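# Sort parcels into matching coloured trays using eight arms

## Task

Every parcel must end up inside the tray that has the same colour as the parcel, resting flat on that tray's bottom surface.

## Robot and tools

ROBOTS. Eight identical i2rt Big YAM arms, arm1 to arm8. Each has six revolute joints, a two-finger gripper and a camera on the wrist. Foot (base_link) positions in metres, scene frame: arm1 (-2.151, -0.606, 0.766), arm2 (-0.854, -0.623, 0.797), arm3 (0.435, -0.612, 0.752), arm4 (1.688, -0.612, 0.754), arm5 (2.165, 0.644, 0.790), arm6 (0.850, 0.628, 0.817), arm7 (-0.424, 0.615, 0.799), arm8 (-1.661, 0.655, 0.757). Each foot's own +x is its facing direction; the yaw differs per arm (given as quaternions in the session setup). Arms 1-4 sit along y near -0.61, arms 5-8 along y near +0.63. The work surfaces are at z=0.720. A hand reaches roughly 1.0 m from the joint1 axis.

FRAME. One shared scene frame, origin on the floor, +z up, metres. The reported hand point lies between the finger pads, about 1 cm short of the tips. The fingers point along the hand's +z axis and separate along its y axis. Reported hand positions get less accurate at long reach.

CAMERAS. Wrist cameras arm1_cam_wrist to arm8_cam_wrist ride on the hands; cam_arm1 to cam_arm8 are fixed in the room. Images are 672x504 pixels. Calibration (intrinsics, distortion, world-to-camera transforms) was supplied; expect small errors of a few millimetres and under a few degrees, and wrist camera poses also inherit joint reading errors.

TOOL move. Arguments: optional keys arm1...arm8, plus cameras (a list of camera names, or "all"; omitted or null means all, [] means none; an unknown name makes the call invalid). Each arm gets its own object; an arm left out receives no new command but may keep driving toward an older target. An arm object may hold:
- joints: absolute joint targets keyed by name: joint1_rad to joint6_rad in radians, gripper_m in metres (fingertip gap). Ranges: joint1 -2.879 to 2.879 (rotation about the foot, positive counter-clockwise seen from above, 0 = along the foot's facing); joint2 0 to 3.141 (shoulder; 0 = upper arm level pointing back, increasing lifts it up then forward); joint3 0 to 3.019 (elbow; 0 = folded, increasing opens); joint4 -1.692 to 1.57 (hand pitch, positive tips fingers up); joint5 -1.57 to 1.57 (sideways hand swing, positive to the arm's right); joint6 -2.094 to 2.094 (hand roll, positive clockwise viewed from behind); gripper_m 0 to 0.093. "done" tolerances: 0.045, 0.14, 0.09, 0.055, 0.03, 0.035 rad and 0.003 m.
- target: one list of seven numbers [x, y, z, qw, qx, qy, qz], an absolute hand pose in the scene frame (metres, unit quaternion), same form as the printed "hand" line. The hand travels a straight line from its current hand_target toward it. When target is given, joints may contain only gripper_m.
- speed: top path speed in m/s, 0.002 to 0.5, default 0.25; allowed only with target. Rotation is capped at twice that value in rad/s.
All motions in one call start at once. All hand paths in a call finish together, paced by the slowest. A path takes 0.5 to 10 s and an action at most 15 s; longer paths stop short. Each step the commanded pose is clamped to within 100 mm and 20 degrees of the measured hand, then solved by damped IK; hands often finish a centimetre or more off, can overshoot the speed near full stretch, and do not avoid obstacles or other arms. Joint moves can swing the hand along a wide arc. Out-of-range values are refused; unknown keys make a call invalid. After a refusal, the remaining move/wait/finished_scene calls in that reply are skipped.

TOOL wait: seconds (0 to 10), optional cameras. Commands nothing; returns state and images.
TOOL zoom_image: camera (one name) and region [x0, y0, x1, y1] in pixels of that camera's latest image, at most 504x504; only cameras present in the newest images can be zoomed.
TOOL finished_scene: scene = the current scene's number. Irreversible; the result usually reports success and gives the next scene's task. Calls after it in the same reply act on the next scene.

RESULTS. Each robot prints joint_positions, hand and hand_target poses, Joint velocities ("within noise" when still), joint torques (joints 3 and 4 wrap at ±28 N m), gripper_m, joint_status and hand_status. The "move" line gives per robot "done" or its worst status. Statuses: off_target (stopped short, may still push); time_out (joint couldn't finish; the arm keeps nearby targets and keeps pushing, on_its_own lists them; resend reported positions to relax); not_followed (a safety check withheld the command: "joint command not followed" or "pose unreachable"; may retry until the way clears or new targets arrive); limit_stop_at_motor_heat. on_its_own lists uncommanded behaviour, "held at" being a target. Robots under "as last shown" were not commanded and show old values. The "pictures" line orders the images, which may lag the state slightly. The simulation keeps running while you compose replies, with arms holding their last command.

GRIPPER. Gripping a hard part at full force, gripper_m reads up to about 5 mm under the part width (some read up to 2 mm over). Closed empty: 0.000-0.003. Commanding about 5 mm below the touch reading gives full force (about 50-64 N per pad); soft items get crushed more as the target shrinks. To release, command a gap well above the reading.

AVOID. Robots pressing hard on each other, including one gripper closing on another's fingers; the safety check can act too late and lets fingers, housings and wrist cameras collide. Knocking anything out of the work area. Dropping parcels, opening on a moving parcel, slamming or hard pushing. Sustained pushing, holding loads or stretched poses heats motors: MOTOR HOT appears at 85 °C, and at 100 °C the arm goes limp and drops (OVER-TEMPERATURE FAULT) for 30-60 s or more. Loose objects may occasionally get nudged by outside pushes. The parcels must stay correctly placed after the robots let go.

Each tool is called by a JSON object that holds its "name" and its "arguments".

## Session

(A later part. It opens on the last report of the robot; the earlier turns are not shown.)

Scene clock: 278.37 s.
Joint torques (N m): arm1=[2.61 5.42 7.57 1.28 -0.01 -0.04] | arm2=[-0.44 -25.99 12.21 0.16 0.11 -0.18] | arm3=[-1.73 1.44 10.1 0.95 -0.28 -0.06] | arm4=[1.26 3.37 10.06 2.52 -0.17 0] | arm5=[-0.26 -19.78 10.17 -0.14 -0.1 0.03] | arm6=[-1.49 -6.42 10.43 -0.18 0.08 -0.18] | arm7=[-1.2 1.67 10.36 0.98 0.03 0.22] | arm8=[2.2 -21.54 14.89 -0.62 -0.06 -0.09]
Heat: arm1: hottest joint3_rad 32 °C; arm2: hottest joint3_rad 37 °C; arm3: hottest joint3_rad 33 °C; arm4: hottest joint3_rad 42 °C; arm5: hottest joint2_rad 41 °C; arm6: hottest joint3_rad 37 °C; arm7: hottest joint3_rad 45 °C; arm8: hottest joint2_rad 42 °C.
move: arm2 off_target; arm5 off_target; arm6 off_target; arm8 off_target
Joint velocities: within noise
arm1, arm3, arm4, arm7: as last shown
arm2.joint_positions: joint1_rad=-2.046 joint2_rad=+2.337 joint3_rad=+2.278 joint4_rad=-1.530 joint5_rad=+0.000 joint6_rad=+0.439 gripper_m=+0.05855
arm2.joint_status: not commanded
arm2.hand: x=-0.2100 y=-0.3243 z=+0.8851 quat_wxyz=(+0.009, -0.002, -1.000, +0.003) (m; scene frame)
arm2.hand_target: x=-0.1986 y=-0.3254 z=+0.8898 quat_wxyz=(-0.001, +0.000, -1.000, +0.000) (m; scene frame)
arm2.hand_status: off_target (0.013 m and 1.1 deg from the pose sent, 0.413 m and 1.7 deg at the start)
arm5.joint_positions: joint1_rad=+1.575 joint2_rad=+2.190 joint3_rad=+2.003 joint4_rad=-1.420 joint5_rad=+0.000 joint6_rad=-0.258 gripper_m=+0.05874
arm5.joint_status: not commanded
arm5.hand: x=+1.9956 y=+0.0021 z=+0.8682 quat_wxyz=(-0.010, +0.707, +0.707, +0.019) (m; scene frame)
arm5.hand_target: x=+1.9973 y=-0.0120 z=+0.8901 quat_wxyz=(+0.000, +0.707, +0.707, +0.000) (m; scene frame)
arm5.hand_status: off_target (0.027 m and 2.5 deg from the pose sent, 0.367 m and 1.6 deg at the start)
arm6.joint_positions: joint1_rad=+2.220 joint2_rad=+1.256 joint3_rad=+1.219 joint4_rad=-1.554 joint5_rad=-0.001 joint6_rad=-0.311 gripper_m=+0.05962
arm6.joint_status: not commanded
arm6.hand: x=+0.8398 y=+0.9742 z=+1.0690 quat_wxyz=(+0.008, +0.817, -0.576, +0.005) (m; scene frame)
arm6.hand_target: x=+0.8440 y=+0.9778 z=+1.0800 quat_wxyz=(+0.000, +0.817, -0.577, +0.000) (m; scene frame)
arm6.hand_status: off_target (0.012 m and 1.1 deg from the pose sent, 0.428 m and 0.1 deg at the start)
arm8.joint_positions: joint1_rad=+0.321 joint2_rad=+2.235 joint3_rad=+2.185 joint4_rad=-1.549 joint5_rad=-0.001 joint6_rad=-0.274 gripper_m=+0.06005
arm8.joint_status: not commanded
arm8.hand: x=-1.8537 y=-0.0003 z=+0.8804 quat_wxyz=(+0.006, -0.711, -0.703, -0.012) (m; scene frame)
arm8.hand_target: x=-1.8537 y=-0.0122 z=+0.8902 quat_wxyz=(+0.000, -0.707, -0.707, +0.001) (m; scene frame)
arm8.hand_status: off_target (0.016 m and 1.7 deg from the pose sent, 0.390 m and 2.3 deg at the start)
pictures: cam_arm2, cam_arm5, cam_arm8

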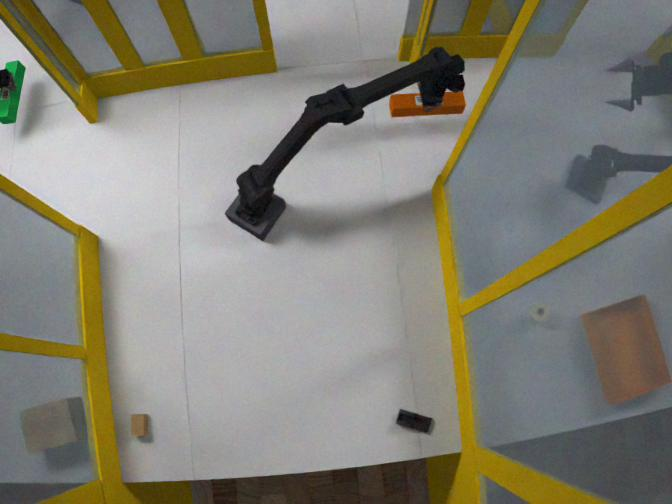

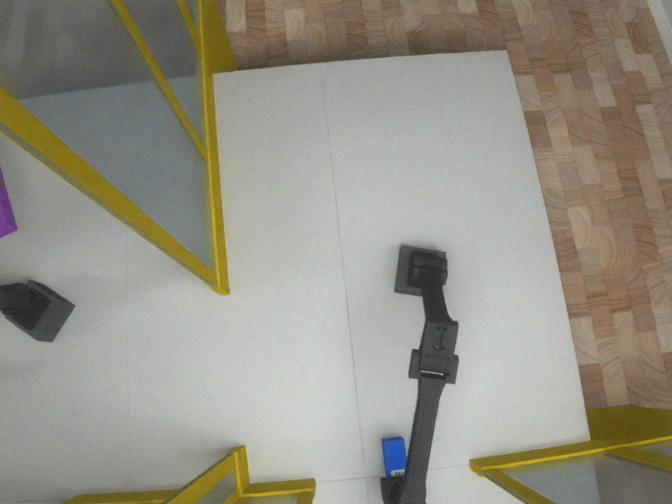

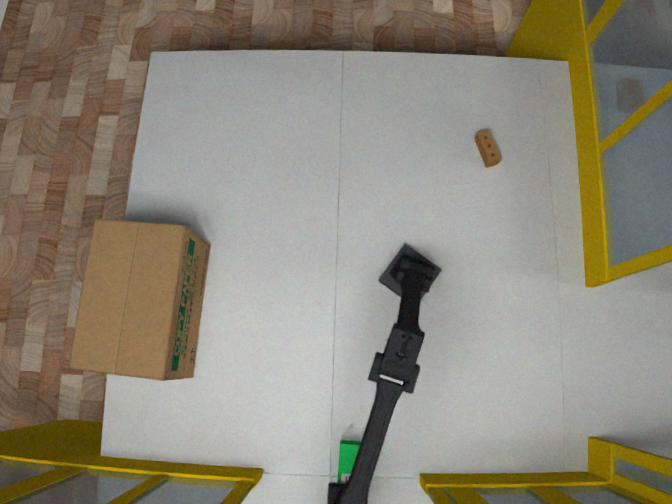

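{"name": "move", "arguments": {"arm6": {"joints":{"joint1_rad":-1.187,"joint6_rad":-0.234}}, "arm8": {"target":[-1.851,-0.006,0.757,0,0.7071,0.7071,0],"speed":0.14}, "arm5": {"target":[1.999,-0.006,0.757,0,0.7071,0.7071,0],"speed":0.14}, "arm2": {"target":[-0.203,-0.328,0.757,0,0,1,0],"speed":0.14}, "cameras": []}}

{"name": "move", "arguments": {"arm6": {"target":[0.703,-0.013,0.89,0,0.7071,0.7071,0],"speed":0.35}, "arm8": {"target":[-1.851,-0.006,0.747,0,0.7071,0.7071,0],"speed":0.08}, "arm5": {"target":[1.999,-0.006,0.747,0,0.7071,0.7071,0],"speed":0.08}, "arm2": {"target":[-0.203,-0.328,0.747,0,0,1,0],"speed":0.08}, "cameras": []}}

{"name": "move", "arguments": {"arm6": {"target":[0.701,-0.006,0.757,0,0.7071,0.7071,0],"speed":0.14}, "arm8": {"joints":{"gripper_m":0.093}}, "arm5": {"joints":{"gripper_m":0.093}}, "arm2": {"joints":{"gripper_m":0.093}}, "cameras": []}}

{"name": "move", "arguments": {"arm6": {"target":[0.701,-0.006,0.747,0,0.7071,0.7071,0],"speed":0.08}, "arm8": {"target":[-1.851,0.0,0.95,0,0.7071,0.7071,0],"speed":0.25}, "arm5": {"target":[1.999,0.0,0.95,0,0.7071,0.7071,0],"speed":0.25}, "arm2": {"target":[-0.203,-0.33,0.95,0,0,1,0],"speed":0.25}, "cameras": []}}

{"name": "move", "arguments": {"arm6": {"joints":{"gripper_m":0.093}}, "arm8": {"joints":{"joint2_rad":0.6,"joint3_rad":1.43,"joint4_rad":-1.4}}, "arm5": {"joints":{"joint2_rad":0.6,"joint3_rad":1.43,"joint4_rad":-1.4}}, "arm2": {"joints":{"joint2_rad":0.6,"joint3_rad":1.43,"joint4_rad":-1.4}}, "cameras": []}}

{"name": "move", "arguments": {"arm6": {"target":[0.701,0.0,0.95,0,0.7071,0.7071,0],"speed":0.25}, "arm1": {"target":[-1.843,0.013,0.91,0,-0.7071,0.7071,0],"speed":0.35}, "arm4": {"target":[2.003,0.013,0.91,0,-0.7071,0.7071,0],"speed":0.35}, "arm3": {"target":[-0.222,-0.324,0.91,0,1,0,0],"speed":0.35}, "cameras": ["arm1_cam_wrist","arm3_cam_wrist","arm4_cam_wrist"]}}

Scene clock: 306.97 s.
Joint torques (N m): arm1=[2.32 5.54 7.62 1.36 -0.01 -0.04] | arm2=[-0.38 -26.4 8.32 0.88 0.05 -0.19] | arm3=[-1.67 1.26 10.11 0.94 -0.28 -0.05] | arm4=[1.32 3.37 10.06 2.52 -0.17 0] | arm5=[-0.15 -18.9 6.45 0.7 -0.05 0.03] | arm6=[-1.26 -7 10.37 -0.18 -0.01 -0.02] | arm7=[-1.08 1.79 10.33 0.91 0.03 0.22] | arm8=[2.43 -21.71 9.66 0.21 -0.07 -0.09]
Heat: arm1: hottest joint3_rad 32 °C; arm2: hottest joint3_rad 43 °C; arm3: hottest joint3_rad 33 °C; arm4: hottest joint3_rad 42 °C; arm5: hottest joint3_rad 39 °C; arm6: hottest joint3_rad 36 °C; arm7: hottest joint3_rad 46 °C; arm8: hottest joint2_rad 43 °C.
move: arm2 off_target; arm5 done; arm6 done; arm8 off_target
Joint velocities: within noise
arm1, arm3, arm4, arm7: as last shown
arm2.joint_positions: joint1_rad=-2.047 joint2_rad=+2.411 joint3_rad=+2.099 joint4_rad=-1.257 joint5_rad=+0.001 joint6_rad=+0.439 gripper_m=+0.05855
arm2.joint_status: not commanded
arm2.hand: x=-0.2069 y=-0.3235 z=+0.7672 quat_wxyz=(-0.001, -0.003, -1.000, -0.001) (m; scene frame)
arm2.hand_target: x=-0.2032 y=-0.3282 z=+0.7570 quat_wxyz=(+0.000, +0.000, -1.000, +0.000) (m; scene frame)
arm2.hand_status: off_target (0.012 m and 0.3 deg from the pose sent, 0.129 m and 1.1 deg at the start)
arm5.joint_positions: joint1_rad=+1.575 joint2_rad=+2.285 joint3_rad=+1.856 joint4_rad=-1.157 joint5_rad=+0.000 joint6_rad=-0.257 gripper_m=+0.05874
arm5.joint_status: not commanded
arm5.hand: x=+1.9957 y=+0.0016 z=+0.7527 quat_wxyz=(-0.005, +0.707, +0.707, +0.010) (m; scene frame)
arm5.hand_target: x=+1.9991 y=-0.0058 z=+0.7571 quat_wxyz=(+0.000, +0.707, +0.707, +0.000) (m; scene frame)
arm5.hand_status: done (0.009 m and 1.3 deg from the pose sent, 0.112 m and 2.5 deg at the start)
arm6.joint_positions: joint1_rad=-1.179 joint2_rad=+1.263 joint3_rad=+1.219 joint4_rad=-1.554 joint5_rad=+0.001 joint6_rad=-0.241 gripper_m=+0.05980
arm6.joint_status: all done
arm6.hand: x=+0.7721 y=+0.2906 z=+1.0668 quat_wxyz=(+0.008, -0.702, -0.712, -0.011) (m; scene frame)
arm6.hand_target: x=+0.7688 y=+0.2883 z=+1.0799 quat_wxyz=(+0.000, -0.707, -0.707, +0.000) (m; scene frame)
arm6.hand_status: not commanded
arm8.joint_positions: joint1_rad=+0.321 joint2_rad=+2.288 joint3_rad=+1.979 joint4_rad=-1.258 joint5_rad=-0.001 joint6_rad=-0.274 gripper_m=+0.06005
arm8.joint_status: not commanded
arm8.hand: x=-1.8542 y=-0.0038 z=+0.7672 quat_wxyz=(-0.002, -0.711, -0.703, +0.002) (m; scene frame)
arm8.hand_target: x=-1.8510 y=-0.0058 z=+0.7571 quat_wxyz=(+0.000, -0.707, -0.707, +0.000) (m; scene frame)
arm8.hand_status: off_target (0.011 m and 0.7 deg from the pose sent, 0.123 m and 1.7 deg at the start)
pictures: none
No camera images: "cameras" was empty.

Scene clock: 309.07 s.
Joint torques (N m): arm1=[2.08 5.36 7.57 1.22 -0.02 -0.04] | arm2=[-0.44 -25.58 7.68 1.35 0.04 -0.19] | arm3=[-1.73 1.38 10.13 0.94 -0.28 -0.05] | arm4=[1.26 3.31 10.06 2.52 -0.17 0] | arm5=[-0.5 -18.2 6.08 0.85 -0.07 0.03] | arm6=[-0.56 -15.91 12.34 -0.23 -0.05 0] | arm7=[-1.14 1.85 10.32 0.94 0.03 0.21] | arm8=[2.43 -21.01 8.7 0.58 -0.07 -0.08]
Heat: arm1: hottest joint3_rad 32 °C; arm2: hottest joint3_rad 43 °C; arm3: hottest joint3_rad 33 °C; arm4: hottest joint3_rad 42 °C; arm5: hottest joint3_rad 39 °C; arm6: hottest joint3_rad 37 °C; arm7: hottest joint3_rad 46 °C; arm8: hottest joint2_rad 42 °C.
move: arm2 off_target; arm5 done; arm6 off_target; arm8 off_target
Joint velocities: within noise
arm1.joint_positions: joint1_rad=+1.520 joint2_rad=+0.456 joint3_rad=+1.438 joint4_rad=-1.386 joint5_rad=+0.003 joint6_rad=-0.453 gripper_m=+0.09398
arm1.joint_status: not commanded
arm1.hand: x=-2.0839 y=-0.4672 z=+1.3439 quat_wxyz=(-0.521, +0.586, -0.597, -0.169) (m; scene frame)
arm1.hand_target: x=-2.0885 y=-0.4714 z=+1.3476 quat_wxyz=(-0.522, +0.592, -0.590, -0.172) (m; scene frame)
arm1.hand_status: not commanded
arm2.joint_positions: joint1_rad=-2.047 joint2_rad=+2.411 joint3_rad=+2.099 joint4_rad=-1.252 joint5_rad=+0.001 joint6_rad=+0.439 gripper_m=+0.05855
arm2.joint_status: not commanded
arm2.hand: x=-0.2057 y=-0.3229 z=+0.7672 quat_wxyz=(-0.003, -0.003, -1.000, -0.002) (m; scene frame)
arm2.hand_target: x=-0.2036 y=-0.3283 z=+0.7472 quat_wxyz=(+0.000, +0.000, -1.000, +0.000) (m; scene frame)
arm2.hand_status: off_target (0.021 m and 0.5 deg from the pose sent, 0.021 m and 0.3 deg at the start)
arm3.joint_positions: joint1_rad=+0.213 joint2_rad=+0.566 joint3_rad=+1.355 joint4_rad=-1.389 joint5_rad=+0.004 joint6_rad=-0.408 gripper_m=+0.09396
arm3.joint_status: not commanded
arm3.hand: x=+0.2384 y=-0.5322 z=+1.2740 quat_wxyz=(-0.187, +0.885, +0.006, -0.426) (m; scene frame)
arm3.hand_target: x=+0.2432 y=-0.5318 z=+1.2834 quat_wxyz=(-0.191, +0.882, +0.002, -0.430) (m; scene frame)
arm3.hand_status: not commanded
arm4.joint_positions: joint1_rad=+0.133 joint2_rad=+0.526 joint3_rad=+1.372 joint4_rad=-1.418 joint5_rad=+0.002 joint6_rad=-0.463 gripper_m=+0.09398
arm4.joint_status: not commanded
arm4.hand: x=+1.7825 y=-0.4400 z=+1.2829 quat_wxyz=(-0.449, +0.615, -0.632, -0.146) (m; scene frame)
arm4.hand_target: x=+1.7794 y=-0.4396 z=+1.2957 quat_wxyz=(-0.465, +0.616, -0.618, -0.154) (m; scene frame)
arm4.hand_status: not commanded
arm5.joint_positions: joint1_rad=+1.575 joint2_rad=+2.287 joint3_rad=+1.856 joint4_rad=-1.141 joint5_rad=+0.000 joint6_rad=-0.257 gripper_m=+0.05874
arm5.joint_status: not commanded
arm5.hand: x=+1.9948 y=-0.0019 z=+0.7516 quat_wxyz=(-0.001, +0.707, +0.707, +0.004) (m; scene frame)
arm5.hand_target: x=+1.9990 y=-0.0058 z=+0.7471 quat_wxyz=(+0.000, +0.707, +0.707, +0.000) (m; scene frame)
arm5.hand_status: done (0.007 m and 0.5 deg from the pose sent, 0.010 m and 1.3 deg at the start)
arm6.joint_positions: joint1_rad=-1.179 joint2_rad=+2.142 joint3_rad=+1.855 joint4_rad=-1.319 joint5_rad=+0.001 joint6_rad=-0.234 gripper_m=+0.05980
arm6.joint_status: not commanded
arm6.hand: x=+0.7060 y=+0.0035 z=+0.8756 quat_wxyz=(+0.010, -0.704, -0.710, -0.015) (m; scene frame)
arm6.hand_target: x=+0.7031 y=-0.0121 z=+0.8902 quat_wxyz=(+0.000, -0.707, -0.707, +0.000) (m; scene frame)
arm6.hand_status: off_target (0.022 m and 2.1 deg from the pose sent, 0.358 m and 1.8 deg at the start)
arm7.joint_positions: joint1_rad=-1.014 joint2_rad=+0.535 joint3_rad=+1.368 joint4_rad=-1.389 joint5_rad=-0.003 joint6_rad=-0.101 gripper_m=+0.09396
arm7.joint_status: not commanded
arm7.hand: x=-0.4396 y=+0.4176 z=+1.3333 quat_wxyz=(-0.311, -0.612, -0.625, +0.372) (m; scene frame)
arm7.hand_target: x=-0.4414 y=+0.4226 z=+1.3408 quat_wxyz=(-0.313, -0.617, -0.617, +0.376) (m; scene frame)
arm7.hand_status: not commanded
arm8.joint_positions: joint1_rad=+0.321 joint2_rad=+2.288 joint3_rad=+1.979 joint4_rad=-1.248 joint5_rad=-0.001 joint6_rad=-0.274 gripper_m=+0.06005
arm8.joint_status: not commanded
arm8.hand: x=-1.8549 y=-0.0063 z=+0.7672 quat_wxyz=(-0.004, -0.711, -0.703, +0.006) (m; scene frame)
arm8.hand_target: x=-1.8510 y=-0.0054 z=+0.7473 quat_wxyz=(+0.000, -0.707, -0.707, +0.000) (m; scene frame)
arm8.hand_status: off_target (0.021 m and 1.0 deg from the pose sent, 0.021 m and 0.7 deg at the start)
pictures: none
No camera images: "cameras" was empty.

Scene clock: 310.67 s.
Joint torques (N m): arm1=[2.26 5.71 7.54 1.36 -0.01 -0.02] | arm2=[-0.32 -25.82 7.69 0.95 0.04 -0.19] | arm3=[-1.79 1.38 10.14 0.91 -0.29 -0.06] | arm4=[1.26 3.31 10.06 2.52 -0.17 0] | arm5=[-0.15 -18.43 6.04 0.76 -0.11 0.02] | arm6=[-0.91 -15.91 7.68 0.58 -0.01 -0.06] | arm7=[-1.03 1.85 10.33 0.95 0.04 0.22] | arm8=[2.08 -21.19 9.02 0.39 -0.07 -0.07]
Heat: arm1: hottest joint3_rad 32 °C; arm2: hottest joint3_rad 42 °C; arm3: hottest joint3_rad 33 °C; arm4: hottest joint3_rad 42 °C; arm5: hottest joint3_rad 39 °C; arm6: hottest joint3_rad 37 °C; arm7: hottest joint3_rad 46 °C; arm8: hottest joint2_rad 42 °C.
move: arm2 done; arm5 done; arm6 done; arm8 done
Joint velocities: within noise
arm1, arm3, arm4, arm7: as last shown
arm2.joint_positions: joint1_rad=-2.047 joint2_rad=+2.413 joint3_rad=+2.099 joint4_rad=-1.240 joint5_rad=+0.001 joint6_rad=+0.439 gripper_m=+0.09292
arm2.joint_status: all done
arm2.hand: x=-0.2034 y=-0.3219 z=+0.7656 quat_wxyz=(-0.008, -0.003, -1.000, -0.004) (m; scene frame)
arm2.hand_target: x=-0.2036 y=-0.3283 z=+0.7473 quat_wxyz=(+0.000, +0.000, -1.000, +0.000) (m; scene frame)
arm2.hand_status: not commanded
arm5.joint_positions: joint1_rad=+1.575 joint2_rad=+2.287 joint3_rad=+1.856 joint4_rad=-1.139 joint5_rad=+0.000 joint6_rad=-0.257 gripper_m=+0.09288
arm5.joint_status: all done
arm5.hand: x=+1.9946 y=-0.0023 z=+0.7514 quat_wxyz=(-0.001, +0.707, +0.707, +0.003) (m; scene frame)
arm5.hand_target: x=+1.9990 y=-0.0058 z=+0.7469 quat_wxyz=(+0.000, +0.707, +0.707, +0.000) (m; scene frame)
arm5.hand_status: not commanded
arm6.joint_positions: joint1_rad=-1.179 joint2_rad=+2.263 joint3_rad=+1.755 joint4_rad=-1.066 joint5_rad=+0.000 joint6_rad=-0.234 gripper_m=+0.05980
arm6.joint_status: not commanded
arm6.hand: x=+0.7042 y=-0.0037 z=+0.7640 quat_wxyz=(+0.001, -0.704, -0.710, -0.001) (m; scene frame)
arm6.hand_target: x=+0.7010 y=-0.0058 z=+0.7570 quat_wxyz=(+0.000, -0.707, -0.707, +0.000) (m; scene frame)
arm6.hand_status: done (0.008 m and 0.5 deg from the pose sent, 0.119 m and 2.1 deg at the start)
arm8.joint_positions: joint1_rad=+0.321 joint2_rad=+2.288 joint3_rad=+1.976 joint4_rad=-1.241 joint5_rad=+0.000 joint6_rad=-0.274 gripper_m=+0.09293
arm8.joint_status: all done
arm8.hand: x=-1.8550 y=-0.0066 z=+0.7658 quat_wxyz=(-0.005, -0.711, -0.703, +0.008) (m; scene frame)
arm8.hand_target: x=-1.8510 y=-0.0054 z=+0.7473 quat_wxyz=(+0.000, -0.707, -0.707, +0.000) (m; scene frame)
arm8.hand_status: not commanded
pictures: none
No camera images: "cameras" was empty.

Scene clock: 312.67 s.
Joint torques (N m): arm1=[2.49 5.6 7.61 1.26 0.02 -0.03] | arm2=[-0.38 -25.52 12.14 0.17 0.05 -0.19] | arm3=[-1.67 1.26 10.1 0.95 -0.28 -0.05] | arm4=[1.26 3.31 10.06 2.52 -0.17 0] | arm5=[-0.56 -17.55 10.29 -0.21 -0.12 0.02] | arm6=[-0.91 -14.97 7.23 1.01 0.01 -0.05] | arm7=[-0.97 1.49 10.35 0.88 0.05 0.21] | arm8=[2.08 -20.13 14.69 -0.54 -0.08 -0.08]
Heat: arm1: hottest joint3_rad 32 °C; arm2: hottest joint3_rad 42 °C; arm3: hottest joint3_rad 33 °C; arm4: hottest joint3_rad 42 °C; arm5: hottest joint3_rad 39 °C; arm6: hottest joint3_rad 37 °C; arm7: hottest joint3_rad 46 °C; arm8: hottest joint2_rad 42 °C.
move: arm2 off_target; arm5 off_target; arm6 off_target; arm8 off_target
Joint velocities: within noise
arm1, arm3, arm4, arm7: as last shown
arm2.joint_positions: joint1_rad=-2.049 joint2_rad=+2.316 joint3_rad=+2.400 joint4_rad=-1.670 joint5_rad=+0.001 joint6_rad=+0.438 gripper_m=+0.09292
arm2.joint_status: not commanded
arm2.hand: x=-0.2132 y=-0.3284 z=+0.9463 quat_wxyz=(+0.007, -0.003, -1.000, +0.003) (m; scene frame)
arm2.hand_target: x=-0.2035 y=-0.3303 z=+0.9500 quat_wxyz=(-0.001, +0.000, -1.000, +0.000) (m; scene frame)
arm2.hand_status: off_target (0.011 m and 0.9 deg from the pose sent, 0.185 m and 1.0 deg at the start; a joint's target at an end of its range on 15 of 60 steps)
arm5.joint_positions: joint1_rad=+1.575 joint2_rad=+2.118 joint3_rad=+2.060 joint4_rad=-1.535 joint5_rad=+0.000 joint6_rad=-0.257 gripper_m=+0.09288
arm5.joint_status: not commanded
arm5.hand: x=+1.9981 y=+0.0122 z=+0.9360 quat_wxyz=(-0.007, +0.707, +0.707, +0.014) (m; scene frame)
arm5.hand_target: x=+1.9992 y=+0.0007 z=+0.9501 quat_wxyz=(+0.000, +0.707, +0.707, +0.000) (m; scene frame)
arm5.hand_status: off_target (0.019 m and 1.7 deg from the pose sent, 0.199 m and 0.4 deg at the start)
arm6.joint_positions: joint1_rad=-1.179 joint2_rad=+2.263 joint3_rad=+1.755 joint4_rad=-1.061 joint5_rad=+0.000 joint6_rad=-0.234 gripper_m=+0.05980
arm6.joint_status: not commanded
arm6.hand: x=+0.7040 y=-0.0049 z=+0.7640 quat_wxyz=(+0.000, -0.704, -0.710, +0.001) (m; scene frame)
arm6.hand_target: x=+0.7011 y=-0.0054 z=+0.7472 quat_wxyz=(+0.000, -0.707, -0.707, +0.000) (m; scene frame)
arm6.hand_status: off_target (0.017 m and 0.5 deg from the pose sent, 0.018 m and 0.5 deg at the start)
arm8.joint_positions: joint1_rad=+0.321 joint2_rad=+2.181 joint3_rad=+2.267 joint4_rad=-1.670 joint5_rad=+0.000 joint6_rad=-0.274 gripper_m=+0.09293
arm8.joint_status: not commanded
arm8.hand: x=-1.8500 y=+0.0108 z=+0.9468 quat_wxyz=(+0.003, -0.711, -0.703, -0.006) (m; scene frame)
arm8.hand_target: x=-1.8509 y=+0.0006 z=+0.9498 quat_wxyz=(-0.001, -0.707, -0.707, +0.002) (m; scene frame)
arm8.hand_status: off_target (0.011 m and 0.9 deg from the pose sent, 0.184 m and 1.2 deg at the start; pose on its path clipped on 5 of 60 steps; a joint's target at an end of its range on 26 of 60 steps)
pictures: none
No camera images: "cameras" was empty.

Scene clock: 314.83 s.
Joint torques (N m): arm1=[2.2 5.42 7.58 1.22 -0.02 -0.03] | arm2=[-0.44 2.78 6.89 2.32 0.04 -0.22] | arm3=[-1.79 1.2 10.13 0.95 -0.28 -0.06] | arm4=[1.26 3.31 10.06 2.51 -0.17 0] | arm5=[-0.38 4.25 6.04 2.19 -0.08 0.07] | arm6=[-0.85 -16.03 7.15 0.61 0.01 -0.05] | arm7=[-1.03 1.67 10.33 0.94 0.04 0.21] | arm8=[2.37 3.14 7.87 1.73 -0.08 -0.07]
Heat: arm1: hottest joint3_rad 32 °C; arm2: hottest joint3_rad 42 °C; arm3: hottest joint3_rad 33 °C; arm4: hottest joint3_rad 42 °C; arm5: hottest joint3_rad 39 °C; arm6: hottest joint3_rad 37 °C; arm7: hottest joint3_rad 46 °C; arm8: hottest joint2_rad 41 °C.
move: arm2 done; arm5 done; arm6 done; arm8 done
Joint velocities: within noise
arm1, arm3, arm4, arm7: as last shown
arm2.joint_positions: joint1_rad=-2.049 joint2_rad=+0.597 joint3_rad=+1.432 joint4_rad=-1.410 joint5_rad=+0.001 joint6_rad=+0.437 gripper_m=+0.09292
arm2.joint_status: all done
arm2.hand: x=-0.6636 y=-0.5364 z=+1.3464 quat_wxyz=(-0.433, -0.003, -0.879, -0.201) (m; scene frame)
arm2.hand_target: x=-0.6601 y=-0.5367 z=+1.3469 quat_wxyz=(-0.437, -0.001, -0.877, -0.197) (m; scene frame)
arm2.hand_status: not commanded
arm5.joint_positions: joint1_rad=+1.575 joint2_rad=+0.596 joint3_rad=+1.426 joint4_rad=-1.413 joint5_rad=+0.000 joint6_rad=-0.257 gripper_m=+0.09288
arm5.joint_status: all done
arm5.hand: x=+2.1090 y=+0.4382 z=+1.3349 quat_wxyz=(+0.238, +0.624, +0.623, -0.407) (m; scene frame)
arm5.hand_target: x=+2.1093 y=+0.4351 z=+1.3383 quat_wxyz=(+0.243, +0.622, +0.621, -0.410) (m; scene frame)
arm5.hand_status: not commanded
arm6.joint_positions: joint1_rad=-1.179 joint2_rad=+2.276 joint3_rad=+1.755 joint4_rad=-1.048 joint5_rad=+0.000 joint6_rad=-0.234 gripper_m=+0.09288
arm6.joint_status: all done
arm6.hand: x=+0.7038 y=-0.0055 z=+0.7556 quat_wxyz=(+0.000, -0.704, -0.710, +0.001) (m; scene frame)
arm6.hand_target: x=+0.7011 y=-0.0054 z=+0.7473 quat_wxyz=(+0.000, -0.707, -0.707, +0.000) (m; scene frame)
arm6.hand_status: not commanded
arm8.joint_positions: joint1_rad=+0.321 joint2_rad=+0.600 joint3_rad=+1.434 joint4_rad=-1.412 joint5_rad=+0.000 joint6_rad=-0.274 gripper_m=+0.09293
arm8.joint_status: all done
arm8.hand: x=-1.7204 y=+0.4542 z=+1.3069 quat_wxyz=(-0.232, -0.625, -0.618, +0.417) (m; scene frame)
arm8.hand_target: x=-1.7206 y=+0.4519 z=+1.3072 quat_wxyz=(-0.232, -0.620, -0.620, +0.421) (m; scene frame)
arm8.hand_status: not commanded
pictures: none
No camera images: "cameras" was empty.

Scene clock: 318.30 s.
Joint torques (N m): arm1=[1.85 -19.25 12.56 -0.24 -0.06 -0.07] | arm2=[-0.44 2.78 6.87 2.32 0.04 -0.22] | arm3=[-1.85 -24.7 14.09 -0.31 -0.3 -0.12] | arm4=[1.38 -17.73 14.79 -0.17 -0.06 0.03] | arm5=[-0.09 3.84 5.96 2.19 -0.11 0.01] | arm6=[-1.08 -18.61 12.42 -0.27 0.01 -0.08] | arm7=[-1.14 1.67 10.35 0.99 0.04 0.21] | arm8=[2.02 3.37 7.79 1.72 -0.07 -0.07]
Heat: arm1: hottest joint3_rad 33 °C; arm2: hottest joint3_rad 42 °C; arm3: hottest joint3_rad 34 °C; arm4: hottest joint3_rad 43 °C; arm5: hottest joint3_rad 39 °C; arm6: hottest joint3_rad 37 °C; arm7: hottest joint3_rad 46 °C; arm8: hottest joint2_rad 40 °C.
move: arm1 off_target; arm3 off_target; arm4 off_target; arm6 off_target
Joint velocities: within noise
arm1.joint_positions: joint1_rad=+1.520 joint2_rad=+2.196 joint3_rad=+2.186 joint4_rad=-1.564 joint5_rad=-0.005 joint6_rad=-0.457 gripper_m=+0.09398
arm1.joint_status: not commanded
arm1.hand: x=-1.8413 y=+0.0001 z=+0.9089 quat_wxyz=(+0.004, +0.701, -0.713, +0.003) (m; scene frame)
arm1.hand_target: x=-1.8433 y=+0.0125 z=+0.9100 quat_wxyz=(-0.001, +0.707, -0.707, +0.000) (m; scene frame)
arm1.hand_status: off_target (0.013 m and 1.2 deg from the pose sent, 0.690 m and 66.4 deg at the start)
arm2, arm5, arm7, arm8: as last shown
arm3.joint_positions: joint1_rad=+0.210 joint2_rad=+2.321 joint3_rad=+2.410 joint4_rad=-1.672 joint5_rad=-0.004 joint6_rad=-0.408 gripper_m=+0.09396
arm3.joint_status: not commanded
arm3.hand: x=-0.2166 y=-0.3367 z=+0.8988 quat_wxyz=(+0.001, +1.000, +0.004, +0.008) (m; scene frame)
arm3.hand_target: x=-0.2210 y=-0.3244 z=+0.9099 quat_wxyz=(-0.003, +1.000, +0.000, -0.007) (m; scene frame)
arm3.hand_status: off_target (0.018 m and 1.0 deg from the pose sent, 0.623 m and 55.4 deg at the start; a joint's target at an end of its range on 29 of 104 steps)
arm4.joint_positions: joint1_rad=+0.141 joint2_rad=+2.215 joint3_rad=+2.267 joint4_rad=-1.619 joint5_rad=+0.005 joint6_rad=-0.463 gripper_m=+0.09398
arm4.joint_status: not commanded
arm4.hand: x=+2.0060 y=-0.0014 z=+0.9106 quat_wxyz=(+0.005, +0.702, -0.712, +0.001) (m; scene frame)
arm4.hand_target: x=+2.0026 y=+0.0123 z=+0.9100 quat_wxyz=(-0.001, +0.707, -0.707, +0.000) (m; scene frame)
arm4.hand_status: off_target (0.015 m and 1.0 deg from the pose sent, 0.627 m and 56.4 deg at the start)
arm6.joint_positions: joint1_rad=-1.179 joint2_rad=+2.108 joint3_rad=+1.893 joint4_rad=-1.431 joint5_rad=+0.000 joint6_rad=-0.234 gripper_m=+0.09288
arm6.joint_status: not commanded
arm6.hand: x=+0.7088 y=+0.0157 z=+0.9114 quat_wxyz=(+0.020, -0.704, -0.709, -0.032) (m; scene frame)
arm6.hand_target: x=+0.7014 y=+0.0020 z=+0.9501 quat_wxyz=(+0.000, -0.707, -0.707, +0.000) (m; scene frame)
arm6.hand_status: off_target (0.042 m and 4.3 deg from the pose sent, 0.194 m and 0.5 deg at the start)
pictures: arm1_cam_wrist, arm3_cam_wrist, arm4_cam_wrist
camera_calibration:
arm1_cam_wrist: T_world_to_cam=[[0.999411, -0.033729, -0.00637517, 1.84705], [-0.0236892, -0.812121, 0.583008, -0.568704], [-0.0248417, -0.582514, -0.812441, 0.819378], [0, 0, 0, 1]] pos_world=[-1.83908, 0.0777417, 1.00903]
arm3_cam_wrist: T_world_to_cam=[[-0.00214513, 0.999972, 0.00722283, 0.328628], [0.804072, -0.00256941, 0.594527, -0.355289], [0.594528, 0.00708301, -0.804043, 0.977813], [0, 0, 0, 1]] pos_world=[-0.294955, -0.336458, 0.99506]
arm4_cam_wrist: T_world_to_cam=[[0.999983, -0.00069675, 0.00574219, -2.01375], [-0.00393995, -0.808865, 0.587982, -0.523902], [0.00423498, -0.587995, -0.808854, 0.852064], [0, 0, 0, 1]] pos_world=[2.00804, 0.0758401, 1.0088]

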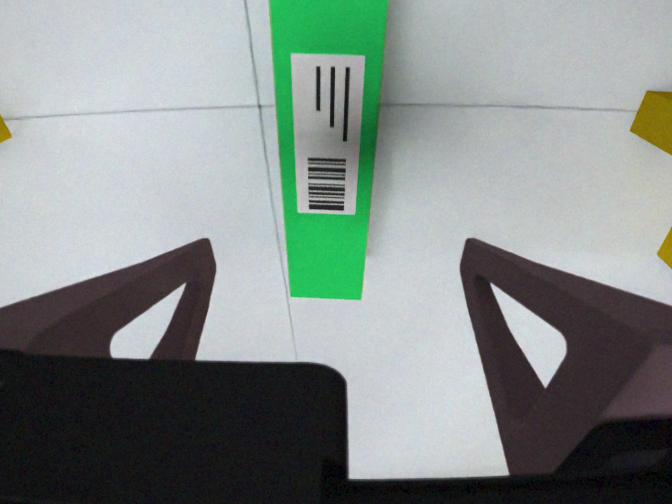

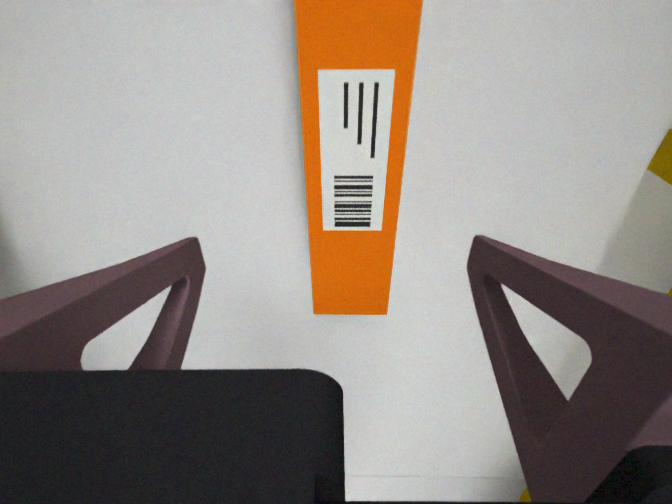

